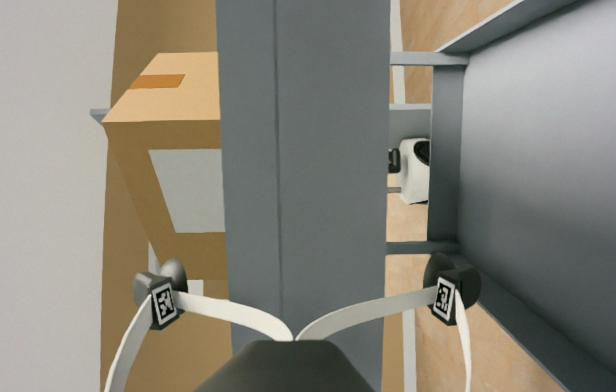

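Call:
{"fn": "move", "kwargs": {"r2": {"base":{"translate_m":0.045},"pace":"slow"}, "blocking": false}}

Call:
{"fn": "wait", "kwargs": {"seconds": 1.5}}

Call:
{"fn": "move", "kwargs": {"r2": {"joints":{"gripper_m":0.035}}, "blocking": false}}

Call:
{"fn": "wait", "kwargs": {"seconds": 2.5, "cameras": ["r2_wrist_camera","r2_head_camera","r2_head_left_camera","r1_head_left_camera"]}}

Scene clock: 174.93 s.
move: r2 moving
r1: as last shown
r1.contact_limits: strafe_m 0.8
r2.base_odometry: x=-0.376 y=-1.287 heading=-2.247
r2.turned_by_wheels: +0.000
r2.turned_by_imu: +0.001
r2.base_tilt: forward=-0.7 right=+0.1
r2.lidar_m: 0.40 3.15 2.42 2.18 2.22 2.77 2.66 2.72 2.81 2.56 2.61 0.41
r2.base_status: translate_m moving
r2.joint_positions: lift_m=+0.660 arm_m=+0.000 wrist_yaw_rad=+0.002 wrist_pitch_rad=+0.005 wrist_roll_rad=+1.568 gripper_m=+0.140
r2.joint_status: not commanded
r2.measured_speeds: translate_m=+0.048 strafe_m=+0.001 rotate_rad=+0.000 lift_m=+0.000 arm_m=+0.000 wrist_yaw_rad=-0.002 wrist_pitch_rad=-0.016 wrist_roll_rad=+0.000
r2.motor_effort: lift_m=+14(14) arm_m=-4(4) wheel_0=+6(8) wheel_1=+6(7) wheel_2=-11(11)
r2.servo_current: wrist_yaw_rad=46(52) wrist_pitch_rad=33(59) wrist_roll_rad=46(59) gripper_m=59(59)
r2.hand_pose: x=+0.4595 y=-0.0867 z=+0.8372 quat_wxyz=(+0.708, +0.706, +0.002, -0.001)
r2.wrist_depth_mm: - - - 208 210 1618 - / - - 157 214 214 788 - / - 445 160 218 220 809 - / - 530 480 224 224 - - / - - 544 228 229 - - / - - 171 233 232 517 - / - - - - - 1863 452
pictures: none

Scene clock: 176.07 s.
earlier move: r2 done
r1.base_odometry: x=-1.320 y=+1.560 heading=+2.872
r1.turned_by_wheels: +0.000
r1.turned_by_imu: +0.000
r1.base_tilt: forward=-1.6 right=+1.3
r1.lidar_m: 1.40 0.35 0.25 - 0.25 0.25 0.46 3.71 1.10 2.28 2.85 1.42
r1.base_status: not commanded
r1.joint_positions: lift_m=+0.127 arm_m=+0.000 wrist_yaw_rad=+3.092 wrist_pitch_rad=+0.002 wrist_roll_rad=+0.000 gripper_m=+0.056
r1.joint_status: not commanded
r1.measured_speeds: all 0
r1.motor_effort: lift_m=+20(20) arm_m=+5(5) wheel_0=-31(31) wheel_1=+33(33) wheel_2=+6(7)
r1.servo_current: wrist_yaw_rad=39(78) wrist_pitch_rad=39(52) wrist_roll_rad=59(72) gripper_m=39(46)
r1.contact_limits: strafe_m 0.8
r1.hand_pose: x=-0.1129 y=+0.1016 z=+0.3046 quat_wxyz=(+0.025, -0.001, +0.000, +1.000)
r1.wrist_depth_mm: - 137 - 473 287 196 - / - 137 - 480 293 197 - / 110 138 219 484 293 198 160 / 125 138 - 484 294 199 161 / 1661 - - 488 293 200 161 / 1182 1182 193 488 192 199 161 / 831 741 750 143 276 181 -
r2.base_odometry: x=-0.397 y=-1.312 heading=-2.247
r2.turned_by_wheels: +0.000
r2.turned_by_imu: +0.000
r2.base_tilt: forward=-0.7 right=+0.1
r2.lidar_m: 0.38 3.12 2.39 2.19 2.23 2.76 2.73 2.77 2.80 2.56 2.58 0.41
r2.base_status: done
r2.joint_positions: lift_m=+0.660 arm_m=+0.000 wrist_yaw_rad=-0.001 wrist_pitch_rad=+0.001 wrist_roll_rad=+1.568 gripper_m=+0.140
r2.joint_status: not commanded
r2.measured_speeds: all 0
r2.motor_effort: lift_m=+14(14) arm_m=-4(4) wheel_0=+5(11) wheel_1=+4(8) wheel_2=-8(12)
r2.servo_current: wrist_yaw_rad=46(59) wrist_pitch_rad=39(59) wrist_roll_rad=33(59) gripper_m=46(59)
r2.hand_pose: x=+0.4592 y=-0.0877 z=+0.8383 quat_wxyz=(+0.708, +0.706, +0.000, -0.001)
r2.wrist_depth_mm: - - 138 191 192 1576 - / - - 442 195 196 778 - / - 445 424 201 202 788 - / - - 466 206 206 759 - / - - 525 210 210 - - / - - 154 163 213 539 - / - - - - - 1921 477
wait: 1.13 of 1.5 s (r2 has come to rest)
pictures: none

Scene clock: 176.57 s.
move: r2 moving
r1: as last shown
r1.contact_limits: strafe_m 0.8
r2.base_odometry: x=-0.397 y=-1.312 heading=-2.247
r2.turned_by_wheels: +0.000
r2.turned_by_imu: +0.000
r2.base_tilt: forward=-0.7 right=+0.1
r2.lidar_m: 0.40 3.10 2.41 2.19 2.21 2.77 2.73 2.77 2.78 2.54 2.57 0.41
r2.base_status: not commanded
r2.joint_positions: lift_m=+0.660 arm_m=+0.000 wrist_yaw_rad=-0.001 wrist_pitch_rad=+0.001 wrist_roll_rad=+1.568 gripper_m=+0.128
r2.joint_status: gripper_m moving
r2.measured_speeds: translate_m=+0.000 strafe_m=+0.000 rotate_rad=+0.000 lift_m=+0.000 arm_m=+0.000 wrist_yaw_rad=+0.000 wrist_pitch_rad=-0.001 wrist_roll_rad=+0.000
r2.motor_effort: lift_m=+14(14) arm_m=-4(4) wheel_0=+5(5) wheel_1=+4(5) wheel_2=-8(8)
r2.servo_current: wrist_yaw_rad=46(59) wrist_pitch_rad=33(46) wrist_roll_rad=46(52) gripper_m=98(98)
r2.hand_pose: x=+0.4592 y=-0.0877 z=+0.8383 quat_wxyz=(+0.708, +0.706, +0.000, -0.001)
r2.wrist_depth_mm: - - 138 191 193 1576 - / - - 445 195 197 759 - / - 445 421 201 202 788 - / - - 462 205 206 778 - / - - 525 211 211 - - / - - 154 163 213 539 - / - - - - - 1863 477
pictures: none

Scene clock: 178.07 s.
earlier move: r2 done
r1.base_odometry: x=-1.320 y=+1.560 heading=+2.872
r1.turned_by_wheels: +0.000
r1.turned_by_imu: +0.000
r1.base_tilt: forward=-1.6 right=+1.3
r1.lidar_m: 1.38 0.38 0.25 - 0.25 0.25 0.42 3.71 1.12 2.30 2.81 1.43
r1.base_status: not commanded
r1.joint_positions: lift_m=+0.127 arm_m=+0.000 wrist_yaw_rad=+3.092 wrist_pitch_rad=+0.002 wrist_roll_rad=+0.000 gripper_m=+0.056
r1.joint_status: not commanded
r1.measured_speeds: all 0
r1.motor_effort: lift_m=+20(20) arm_m=+5(5) wheel_0=-30(31) wheel_1=+32(33) wheel_2=+6(7)
r1.servo_current: wrist_yaw_rad=39(65) wrist_pitch_rad=39(52) wrist_roll_rad=33(65) gripper_m=46(46)
r1.contact_limits: strafe_m 0.8
r1.hand_pose: x=-0.1129 y=+0.1016 z=+0.3046 quat_wxyz=(+0.025, -0.001, +0.000, +1.000)
r1.wrist_depth_mm: - 137 - 477 287 195 - / - 137 - 480 291 197 - / 110 138 219 480 293 198 160 / 125 139 - 484 294 199 161 / 1661 - - 492 296 199 161 / 1182 1182 194 492 191 199 161 / 842 750 750 143 277 181 -
r2.base_odometry: x=-0.397 y=-1.312 heading=-2.247
r2.turned_by_wheels: +0.000
r2.turned_by_imu: +0.000
r2.base_tilt: forward=-0.7 right=+0.0
r2.lidar_m: 0.40 3.09 2.40 2.19 2.21 2.78 2.73 2.77 2.78 2.55 2.58 0.41
r2.base_status: not commanded
r2.joint_positions: lift_m=+0.660 arm_m=+0.000 wrist_yaw_rad=-0.001 wrist_pitch_rad=+0.004 wrist_roll_rad=+1.568 gripper_m=+0.036
r2.joint_status: all done
r2.measured_speeds: all 0
r2.motor_effort: lift_m=+15(15) arm_m=-4(4) wheel_0=+3(5) wheel_1=+3(5) wheel_2=-3(8)
r2.servo_current: wrist_yaw_rad=39(65) wrist_pitch_rad=46(46) wrist_roll_rad=46(59) gripper_m=143(325)
r2.hand_pose: x=+0.4592 y=-0.0877 z=+0.8371 quat_wxyz=(+0.708, +0.706, +0.001, -0.002)
r2.wrist_depth_mm: - - 132 190 190 699 - / - 469 137 194 195 759 - / - 430 140 198 202 - - / - 496 143 204 203 - - / - - 147 210 209 - - / - - 151 214 183 168 - / - - - - - 1618 -
wait: 1.50 of 2.5 s (r2 has come to rest)
pictures: r1_head_left_camera, r2_head_camera, r2_head_left_camera, r2_wrist_camera
Images, in order (width x height): r1_head_left_camera 420x672, r2_head_camera 420x560, r2_head_left_camera 420x672, r2_wrist_camera 616x392.

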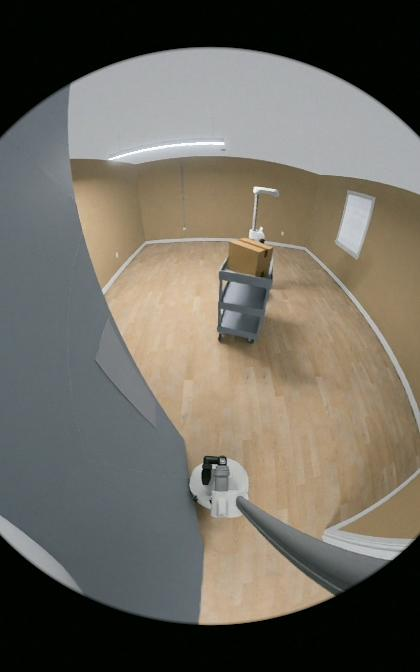

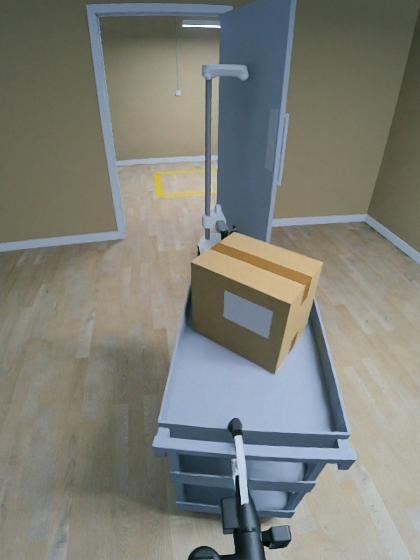

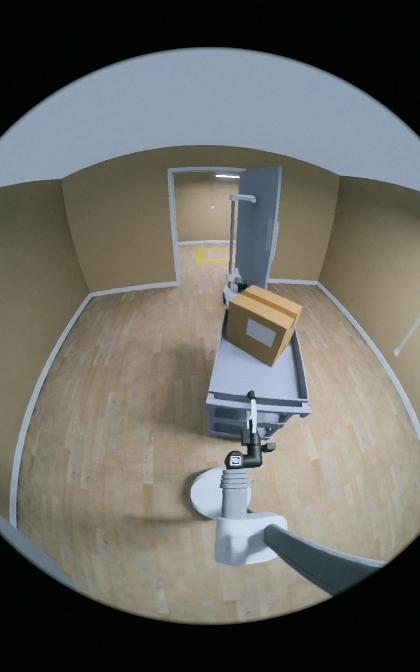

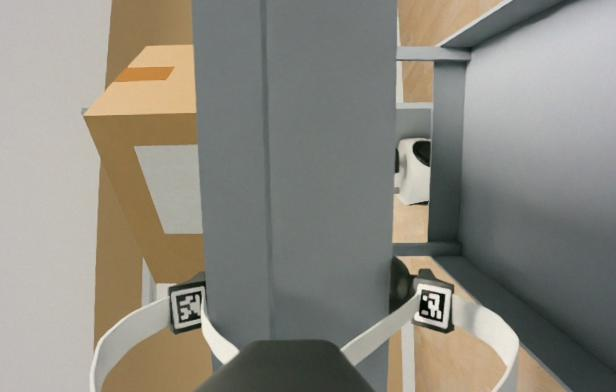

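Call:
{"fn": "move", "kwargs": {"r2": {"base":{"rotate_rad":0.21},"pace":"slow"}, "blocking": false}}

Call:
{"fn": "wait", "kwargs": {"seconds": 2, "cameras": ["r2_head_camera"]}}

Call:
{"fn": "move", "kwargs": {"r2": {"base":{"translate_m":0.7,"strafe_m":-0.08},"pace":"slow"}, "blocking": false}}

Call:
{"fn": "wait", "kwargs": {"seconds": 9, "cameras": ["r2_head_camera","r2_head_left_camera","r1_head_left_camera"]}}

Scene clock: 203.33 s.
move: r2 moving
r1: as last shown
r1.contact_limits: strafe_m 0.8
r2.base_odometry: x=-0.397 y=-1.312 heading=-2.125
r2.turned_by_wheels: +0.122
r2.turned_by_imu: +0.119
r2.base_tilt: forward=-0.7 right=+0.1
r2.lidar_m: 0.41 3.15 2.30 2.19 2.25 2.84 2.75 2.85 2.69 2.55 0.44 0.38
r2.base_status: rotate_rad moving
r2.joint_positions: lift_m=+0.660 arm_m=+0.000 wrist_yaw_rad=-0.007 wrist_pitch_rad=+0.005 wrist_roll_rad=+1.568 gripper_m=+0.036
r2.joint_status: not commanded
r2.measured_speeds: translate_m=-0.001 strafe_m=-0.001 rotate_rad=+0.448 lift_m=+0.000 arm_m=+0.000 wrist_yaw_rad=+0.000 wrist_pitch_rad=+0.000 wrist_roll_rad=+0.000
r2.motor_effort: lift_m=+15(15) arm_m=-4(4) wheel_0=-12(13) wheel_1=-8(8) wheel_2=-13(16)
r2.servo_current: wrist_yaw_rad=52(65) wrist_pitch_rad=39(46) wrist_roll_rad=52(59) gripper_m=130(150)
r2.hand_pose: x=+0.4587 y=-0.0893 z=+0.8371 quat_wxyz=(+0.708, +0.706, -0.001, -0.004)
r2.wrist_depth_mm: - 473 120 176 178 723 - / - 402 126 183 185 759 - / - 449 132 194 193 - - / - 564 140 200 204 - - / - - 146 211 209 - - / - - 154 221 183 174 477 / - - - - - 1661 1205
pictures: none

Scene clock: 204.13 s.
earlier move: r2 done
r1.base_odometry: x=-1.320 y=+1.560 heading=+2.872
r1.turned_by_wheels: +0.000
r1.turned_by_imu: +0.000
r1.base_tilt: forward=-1.6 right=+1.3
r1.lidar_m: 1.37 0.37 0.25 - 0.25 0.25 0.48 3.71 1.09 2.29 2.83 1.37
r1.base_status: not commanded
r1.joint_positions: lift_m=+0.127 arm_m=+0.000 wrist_yaw_rad=+3.092 wrist_pitch_rad=+0.002 wrist_roll_rad=+0.000 gripper_m=+0.056
r1.joint_status: not commanded
r1.measured_speeds: all 0
r1.motor_effort: lift_m=+20(20) arm_m=+5(5) wheel_0=-31(31) wheel_1=+32(33) wheel_2=+7(7)
r1.servo_current: wrist_yaw_rad=39(65) wrist_pitch_rad=46(52) wrist_roll_rad=46(72) gripper_m=39(46)
r1.contact_limits: strafe_m 0.8
r1.hand_pose: x=-0.1129 y=+0.1016 z=+0.3046 quat_wxyz=(+0.025, -0.001, +0.000, +1.000)
r1.wrist_depth_mm: - 137 - 477 287 196 - / - 137 - 480 290 198 - / 110 138 218 484 293 199 160 / 125 138 - 484 291 199 160 / 1661 - - 492 294 199 161 / 1182 1160 194 492 191 200 161 / 854 750 741 143 276 181 -
r2.base_odometry: x=-0.396 y=-1.312 heading=-2.037
r2.turned_by_wheels: +0.088
r2.turned_by_imu: +0.086
r2.base_tilt: forward=-0.7 right=+0.0
r2.lidar_m: 0.43 2.91 2.25 2.19 2.33 2.79 2.75 2.92 2.64 2.55 0.42 0.39
r2.base_status: done
r2.joint_positions: lift_m=+0.660 arm_m=+0.000 wrist_yaw_rad=+0.001 wrist_pitch_rad=+0.000 wrist_roll_rad=+1.569 gripper_m=+0.035
r2.joint_status: not commanded
r2.measured_speeds: all 0
r2.motor_effort: lift_m=+15(15) arm_m=+6(6) wheel_0=+4(13) wheel_1=+0(8) wheel_2=-1(16)
r2.servo_current: wrist_yaw_rad=46(65) wrist_pitch_rad=52(52) wrist_roll_rad=46(59) gripper_m=59(150)
r2.hand_pose: x=+0.4593 y=-0.0870 z=+0.8385 quat_wxyz=(+0.708, +0.706, +0.000, +0.001)
r2.wrist_depth_mm: - 389 382 173 175 - - / - 445 404 183 186 759 - / - - 496 197 200 - - / - - 627 213 216 - - / - - - 229 236 1756 496 / - - 188 182 189 1618 459 / - - - - - 1430 1078
wait: 0.80 of 2 s (r2 has come to rest)
Images, in order (width x height): r2_head_camera 420x560.

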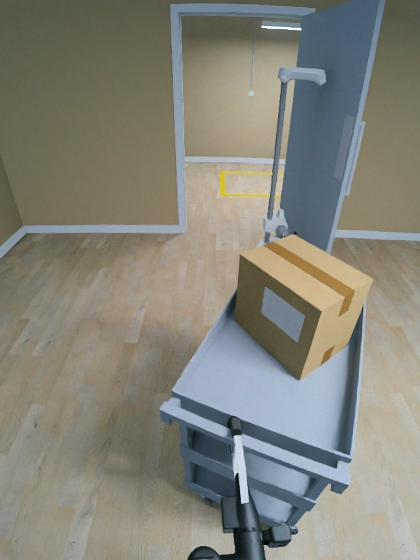

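Scene clock: 204.63 s.
move: r2 moving
r1: as last shown
r1.contact_limits: strafe_m 0.8
r2.base_odometry: x=-0.403 y=-1.322 heading=-2.036
r2.turned_by_wheels: +0.000
r2.turned_by_imu: +0.001
r2.base_tilt: forward=-0.7 right=+0.1
r2.lidar_m: 0.43 2.94 2.24 2.17 2.35 2.83 2.75 2.95 2.61 2.56 0.40 0.37
r2.base_status: translate_m moving; strafe_m moving
r2.joint_positions: lift_m=+0.660 arm_m=+0.000 wrist_yaw_rad=+0.001 wrist_pitch_rad=+0.000 wrist_roll_rad=+1.569 gripper_m=+0.035
r2.joint_status: not commanded
r2.measured_speeds: translate_m=+0.049 strafe_m=-0.005 rotate_rad=+0.002 lift_m=+0.000 arm_m=+0.000 wrist_yaw_rad=+0.000 wrist_pitch_rad=+0.000 wrist_roll_rad=+0.000
r2.motor_effort: lift_m=+15(15) arm_m=+5(6) wheel_0=+11(12) wheel_1=+7(8) wheel_2=-12(12)
r2.servo_current: wrist_yaw_rad=52(52) wrist_pitch_rad=46(52) wrist_roll_rad=52(59) gripper_m=59(65)
r2.hand_pose: x=+0.4593 y=-0.0870 z=+0.8385 quat_wxyz=(+0.708, +0.706, +0.000, +0.001)
r2.wrist_depth_mm: - 387 377 168 170 - - / - 433 128 182 181 759 - / - - 492 191 196 - - / - - 603 211 213 - - / - - - 229 234 1808 500 / - - 187 179 189 1661 459 / - - - - - 1537 1078
pictures: none

Scene clock: 212.47 s.
earlier move: r2 done
r1.base_odometry: x=-1.320 y=+1.560 heading=+2.872
r1.turned_by_wheels: +0.000
r1.turned_by_imu: -0.001
r1.base_tilt: forward=-1.6 right=+1.3
r1.lidar_m: 0.72 0.38 0.25 - 0.26 0.25 0.47 3.70 1.08 2.34 2.82 0.71
r1.base_status: not commanded
r1.joint_positions: lift_m=+0.127 arm_m=+0.000 wrist_yaw_rad=+3.092 wrist_pitch_rad=+0.002 wrist_roll_rad=+0.000 gripper_m=+0.056
r1.joint_status: not commanded
r1.measured_speeds: all 0
r1.motor_effort: lift_m=+20(20) arm_m=+5(5) wheel_0=-31(31) wheel_1=+32(33) wheel_2=+7(7)
r1.servo_current: wrist_yaw_rad=52(72) wrist_pitch_rad=39(52) wrist_roll_rad=59(72) gripper_m=39(52)
r1.contact_limits: strafe_m 0.8
r1.hand_pose: x=-0.1129 y=+0.1016 z=+0.3046 quat_wxyz=(+0.025, -0.001, +0.000, +1.000)
r1.wrist_depth_mm: - 137 - 473 289 195 - / - 137 - 480 290 197 - / 110 138 219 484 291 198 161 / 125 138 - 484 293 198 160 / 1661 - - 492 293 200 161 / 1160 1205 194 492 191 199 161 / 854 759 759 143 276 181 -
r2.base_odometry: x=-0.782 y=-1.901 heading=-2.036
r2.turned_by_wheels: +0.000
r2.turned_by_imu: +0.005
r2.base_tilt: forward=-0.7 right=+0.1
r2.lidar_m: 0.45 2.54 2.27 2.21 2.39 3.42 3.47 3.34 2.60 2.52 2.71 0.37
r2.base_status: done
r2.joint_positions: lift_m=+0.660 arm_m=+0.000 wrist_yaw_rad=+0.003 wrist_pitch_rad=+0.000 wrist_roll_rad=+1.569 gripper_m=+0.035
r2.joint_status: not commanded
r2.measured_speeds: all 0
r2.motor_effort: lift_m=+15(15) arm_m=+5(6) wheel_0=+8(15) wheel_1=+4(8) wheel_2=-5(12)
r2.servo_current: wrist_yaw_rad=52(65) wrist_pitch_rad=46(52) wrist_roll_rad=52(65) gripper_m=59(65)
r2.hand_pose: x=+0.4594 y=-0.0867 z=+0.8386 quat_wxyz=(+0.708, +0.706, +0.001, +0.001)
r2.wrist_depth_mm: - 404 387 169 174 - - / - 421 130 182 183 759 - / - - 492 199 198 - - / - - 603 212 216 - - / - - - 228 235 1921 - / - - 187 181 189 1708 462 / - - - - - 1576 1229
wait: 7.83 of 9 s (r2 has come to rest)
pictures: r1_head_left_camera, r2_head_camera, r2_head_left_camera
Images, in order (width x height): r1_head_left_camera 420x672, r2_head_camera 420x560, r2_head_left_camera 420x672.

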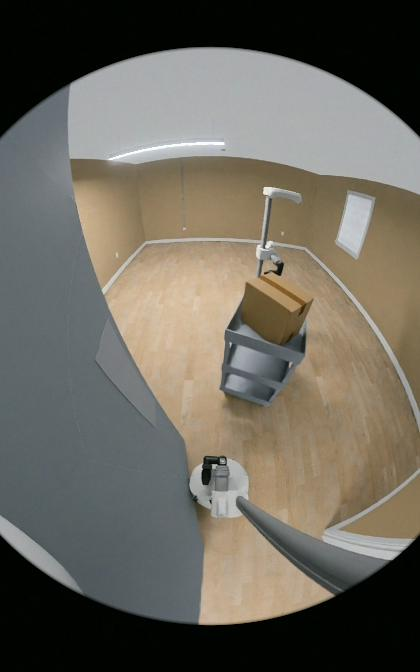

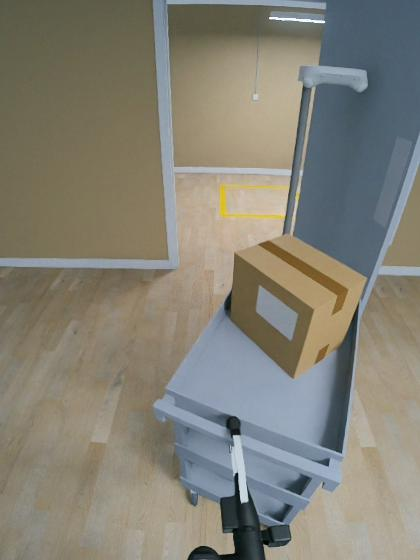

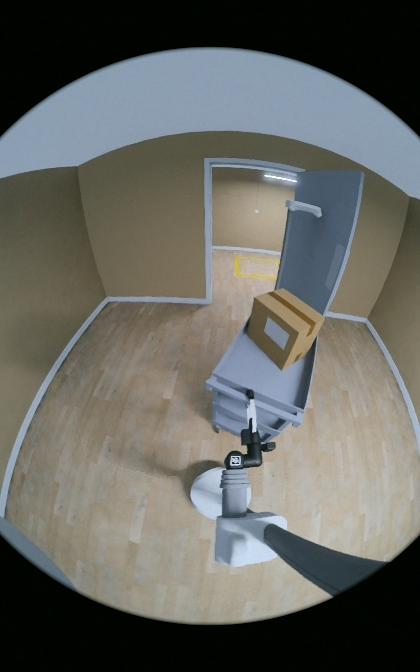

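Call:
{"fn": "move", "kwargs": {"r2": {"base":{"translate_m":-0.4,"strafe_m":0.16}}, "blocking": false}}

Call:
{"fn": "wait", "kwargs": {"seconds": 4}}

Call:
{"fn": "move", "kwargs": {"r2": {"base":{"translate_m":-0.8,"strafe_m":0.056}}, "blocking": false}}

Call:
{"fn": "wait", "kwargs": {"seconds": 6, "cameras": ["r2_head_camera"]}}

Scene clock: 235.73 s.
move: r2 moving
r1: as last shown
r1.turned_by_imu: +0.000
r1.contact_limits: strafe_m 0.8
r2.base_odometry: x=-0.757 y=-1.879 heading=-2.037
r2.turned_by_wheels: -0.001
r2.turned_by_imu: +0.000
r2.base_tilt: forward=-0.6 right=+0.1
r2.lidar_m: 0.46 2.57 2.26 2.20 2.35 3.42 3.44 3.38 2.61 2.51 2.69 0.40
r2.base_status: translate_m moving; strafe_m moving
r2.joint_positions: lift_m=+0.660 arm_m=+0.000 wrist_yaw_rad=+0.001 wrist_pitch_rad=-0.001 wrist_roll_rad=+1.569 gripper_m=+0.035
r2.joint_status: not commanded
r2.measured_speeds: translate_m=-0.122 strafe_m=+0.048 rotate_rad=-0.001 lift_m=+0.000 arm_m=+0.000 wrist_yaw_rad=-0.019 wrist_pitch_rad=+0.000 wrist_roll_rad=+0.000
r2.motor_effort: lift_m=+15(15) arm_m=+3(6) wheel_0=-12(13) wheel_1=-7(7) wheel_2=+13(15)
r2.servo_current: wrist_yaw_rad=39(65) wrist_pitch_rad=46(46) wrist_roll_rad=46(52) gripper_m=59(65)
r2.hand_pose: x=+0.4594 y=-0.0871 z=+0.8388 quat_wxyz=(+0.708, +0.706, +0.000, +0.001)
r2.wrist_depth_mm: - 427 129 180 179 723 - / - 424 413 188 191 788 - / - - 466 204 209 820 - / - - 597 219 223 - - / - - - 212 242 1983 - / - - 191 185 189 1618 473 / - - - - - 1808 1229
pictures: none

Scene clock: 238.07 s.
earlier move: r2 done
r1.base_odometry: x=-1.320 y=+1.560 heading=+2.872
r1.turned_by_wheels: +0.000
r1.turned_by_imu: +0.000
r1.base_tilt: forward=-1.6 right=+1.3
r1.lidar_m: 1.15 0.37 0.25 - 0.25 0.25 0.47 3.72 1.09 2.29 2.83 1.11
r1.base_status: not commanded
r1.joint_positions: lift_m=+0.127 arm_m=+0.000 wrist_yaw_rad=+3.092 wrist_pitch_rad=+0.002 wrist_roll_rad=+0.000 gripper_m=+0.056
r1.joint_status: not commanded
r1.measured_speeds: all 0
r1.motor_effort: lift_m=+20(20) arm_m=+5(5) wheel_0=-30(31) wheel_1=+32(33) wheel_2=+7(7)
r1.servo_current: wrist_yaw_rad=33(72) wrist_pitch_rad=39(52) wrist_roll_rad=65(65) gripper_m=39(52)
r1.contact_limits: strafe_m 0.8
r1.hand_pose: x=-0.1129 y=+0.1016 z=+0.3046 quat_wxyz=(+0.025, -0.001, +0.000, +1.000)
r1.wrist_depth_mm: - 137 - 473 289 196 - / - 137 - 480 291 198 - / 110 138 218 484 293 198 160 / 125 138 - 488 294 200 160 / 1708 - - 488 294 199 161 / 1160 1205 195 496 191 199 161 / 842 750 759 143 277 181 -
r2.base_odometry: x=-0.459 y=-1.616 heading=-2.036
r2.turned_by_wheels: +0.001
r2.turned_by_imu: +0.000
r2.base_tilt: forward=-0.7 right=+0.1
r2.lidar_m: 0.46 2.79 2.15 2.08 2.16 3.09 3.04 3.22 2.73 2.65 2.85 0.35
r2.base_status: done
r2.joint_positions: lift_m=+0.660 arm_m=+0.000 wrist_yaw_rad=+0.002 wrist_pitch_rad=-0.001 wrist_roll_rad=+1.569 gripper_m=+0.035
r2.joint_status: not commanded
r2.measured_speeds: all 0
r2.motor_effort: lift_m=+15(15) arm_m=-3(6) wheel_0=+0(20) wheel_1=-5(9) wheel_2=+6(15)
r2.servo_current: wrist_yaw_rad=46(65) wrist_pitch_rad=46(46) wrist_roll_rad=39(59) gripper_m=59(65)
r2.hand_pose: x=+0.4595 y=-0.0868 z=+0.8388 quat_wxyz=(+0.708, +0.706, +0.000, +0.001)
r2.wrist_depth_mm: - 370 - 146 145 - - / - 430 103 158 161 - - / - - 116 176 179 - - / - - - 199 203 1921 - / - - - 216 233 1808 508 / - - 188 175 189 1661 466 / - - - - - 375 379
wait: 2.33 of 4 s (r2 has come to rest)
pictures: none

Scene clock: 238.57 s.
move: r2 moving
r1: as last shown
r1.contact_limits: strafe_m 0.8
r2.base_odometry: x=-0.443 y=-1.589 heading=-2.036
r2.turned_by_wheels: +0.000
r2.turned_by_imu: +0.000
r2.base_tilt: forward=-0.7 right=+0.1
r2.lidar_m: 0.45 2.79 2.13 2.08 2.21 3.06 3.03 3.19 2.73 2.65 2.84 0.34
r2.base_status: translate_m moving; strafe_m moving
r2.joint_positions: lift_m=+0.660 arm_m=+0.000 wrist_yaw_rad=+0.002 wrist_pitch_rad=-0.002 wrist_roll_rad=+1.569 gripper_m=+0.035
r2.joint_status: not commanded
r2.measured_speeds: translate_m=-0.122 strafe_m=+0.009 rotate_rad=-0.001 lift_m=+0.000 arm_m=+0.000 wrist_yaw_rad=+0.000 wrist_pitch_rad=+0.000 wrist_roll_rad=+0.000
r2.motor_effort: lift_m=+15(15) arm_m=-3(4) wheel_0=-8(13) wheel_1=-7(9) wheel_2=+15(16)
r2.servo_current: wrist_yaw_rad=46(52) wrist_pitch_rad=39(46) wrist_roll_rad=52(52) gripper_m=65(65)
r2.hand_pose: x=+0.4595 y=-0.0868 z=+0.8389 quat_wxyz=(+0.708, +0.706, +0.000, +0.001)
r2.wrist_depth_mm: - 384 - 150 149 - - / - 445 108 161 165 - - / - - 492 180 185 - - / - - - 203 202 - - / - - - 225 238 1808 521 / - - 187 175 189 1618 477 / - - - - - 387 415
pictures: none

Scene clock: 242.23 s.
earlier move: r2 done
r1.base_odometry: x=-1.320 y=+1.560 heading=+2.872
r1.turned_by_wheels: +0.000
r1.turned_by_imu: +0.000
r1.base_tilt: forward=-1.6 right=+1.3
r1.lidar_m: 1.87 0.39 0.25 - 0.25 0.25 0.46 3.72 1.11 2.30 2.84 1.86
r1.base_status: not commanded
r1.joint_positions: lift_m=+0.127 arm_m=+0.000 wrist_yaw_rad=+3.092 wrist_pitch_rad=+0.002 wrist_roll_rad=+0.000 gripper_m=+0.056
r1.joint_status: not commanded
r1.measured_speeds: all 0
r1.motor_effort: lift_m=+20(20) arm_m=+5(5) wheel_0=-30(31) wheel_1=+32(33) wheel_2=+7(7)
r1.servo_current: wrist_yaw_rad=46(72) wrist_pitch_rad=39(52) wrist_roll_rad=65(65) gripper_m=39(52)
r1.contact_limits: strafe_m 0.8
r1.hand_pose: x=-0.1129 y=+0.1016 z=+0.3046 quat_wxyz=(+0.025, -0.001, +0.000, +1.000)
r1.wrist_depth_mm: - 136 - 480 287 196 - / - 137 - 480 290 196 - / 110 137 218 484 291 198 160 / 125 138 - 484 293 199 161 / 1708 - - 492 293 199 161 / 1205 1205 194 488 191 199 161 / 842 759 750 142 278 181 -
r2.base_odometry: x=-0.050 y=-0.927 heading=-2.036
r2.turned_by_wheels: +0.000
r2.turned_by_imu: +0.002
r2.base_tilt: forward=-0.7 right=+0.1
r2.lidar_m: 0.41 0.55 2.15 2.06 2.23 2.29 2.22 2.36 2.70 2.64 2.84 0.46
r2.base_status: done
r2.joint_positions: lift_m=+0.660 arm_m=+0.000 wrist_yaw_rad=+0.004 wrist_pitch_rad=-0.002 wrist_roll_rad=+1.569 gripper_m=+0.035
r2.joint_status: not commanded
r2.measured_speeds: all 0
r2.motor_effort: lift_m=+15(15) arm_m=-4(4) wheel_0=+0(13) wheel_1=-2(9) wheel_2=+4(16)
r2.servo_current: wrist_yaw_rad=46(65) wrist_pitch_rad=39(52) wrist_roll_rad=52(59) gripper_m=59(65)
r2.hand_pose: x=+0.4596 y=-0.0863 z=+0.8389 quat_wxyz=(+0.708, +0.706, +0.001, +0.002)
r2.wrist_depth_mm: - - - - - 1576 1182 / - - - 477 - 768 - / - - 539 283 - 842 - / - - 500 220 221 229 227 / - - 569 170 230 - - / - - 189 173 183 - - / - - - - - 1921 -
wait: 3.67 of 6 s (r2 has come to rest)
Images, in order (width x height): r2_head_camera 420x560.

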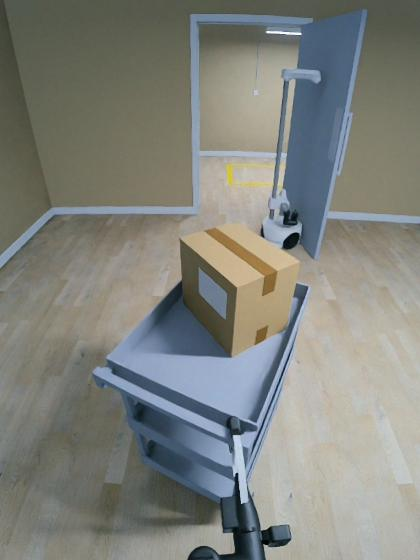

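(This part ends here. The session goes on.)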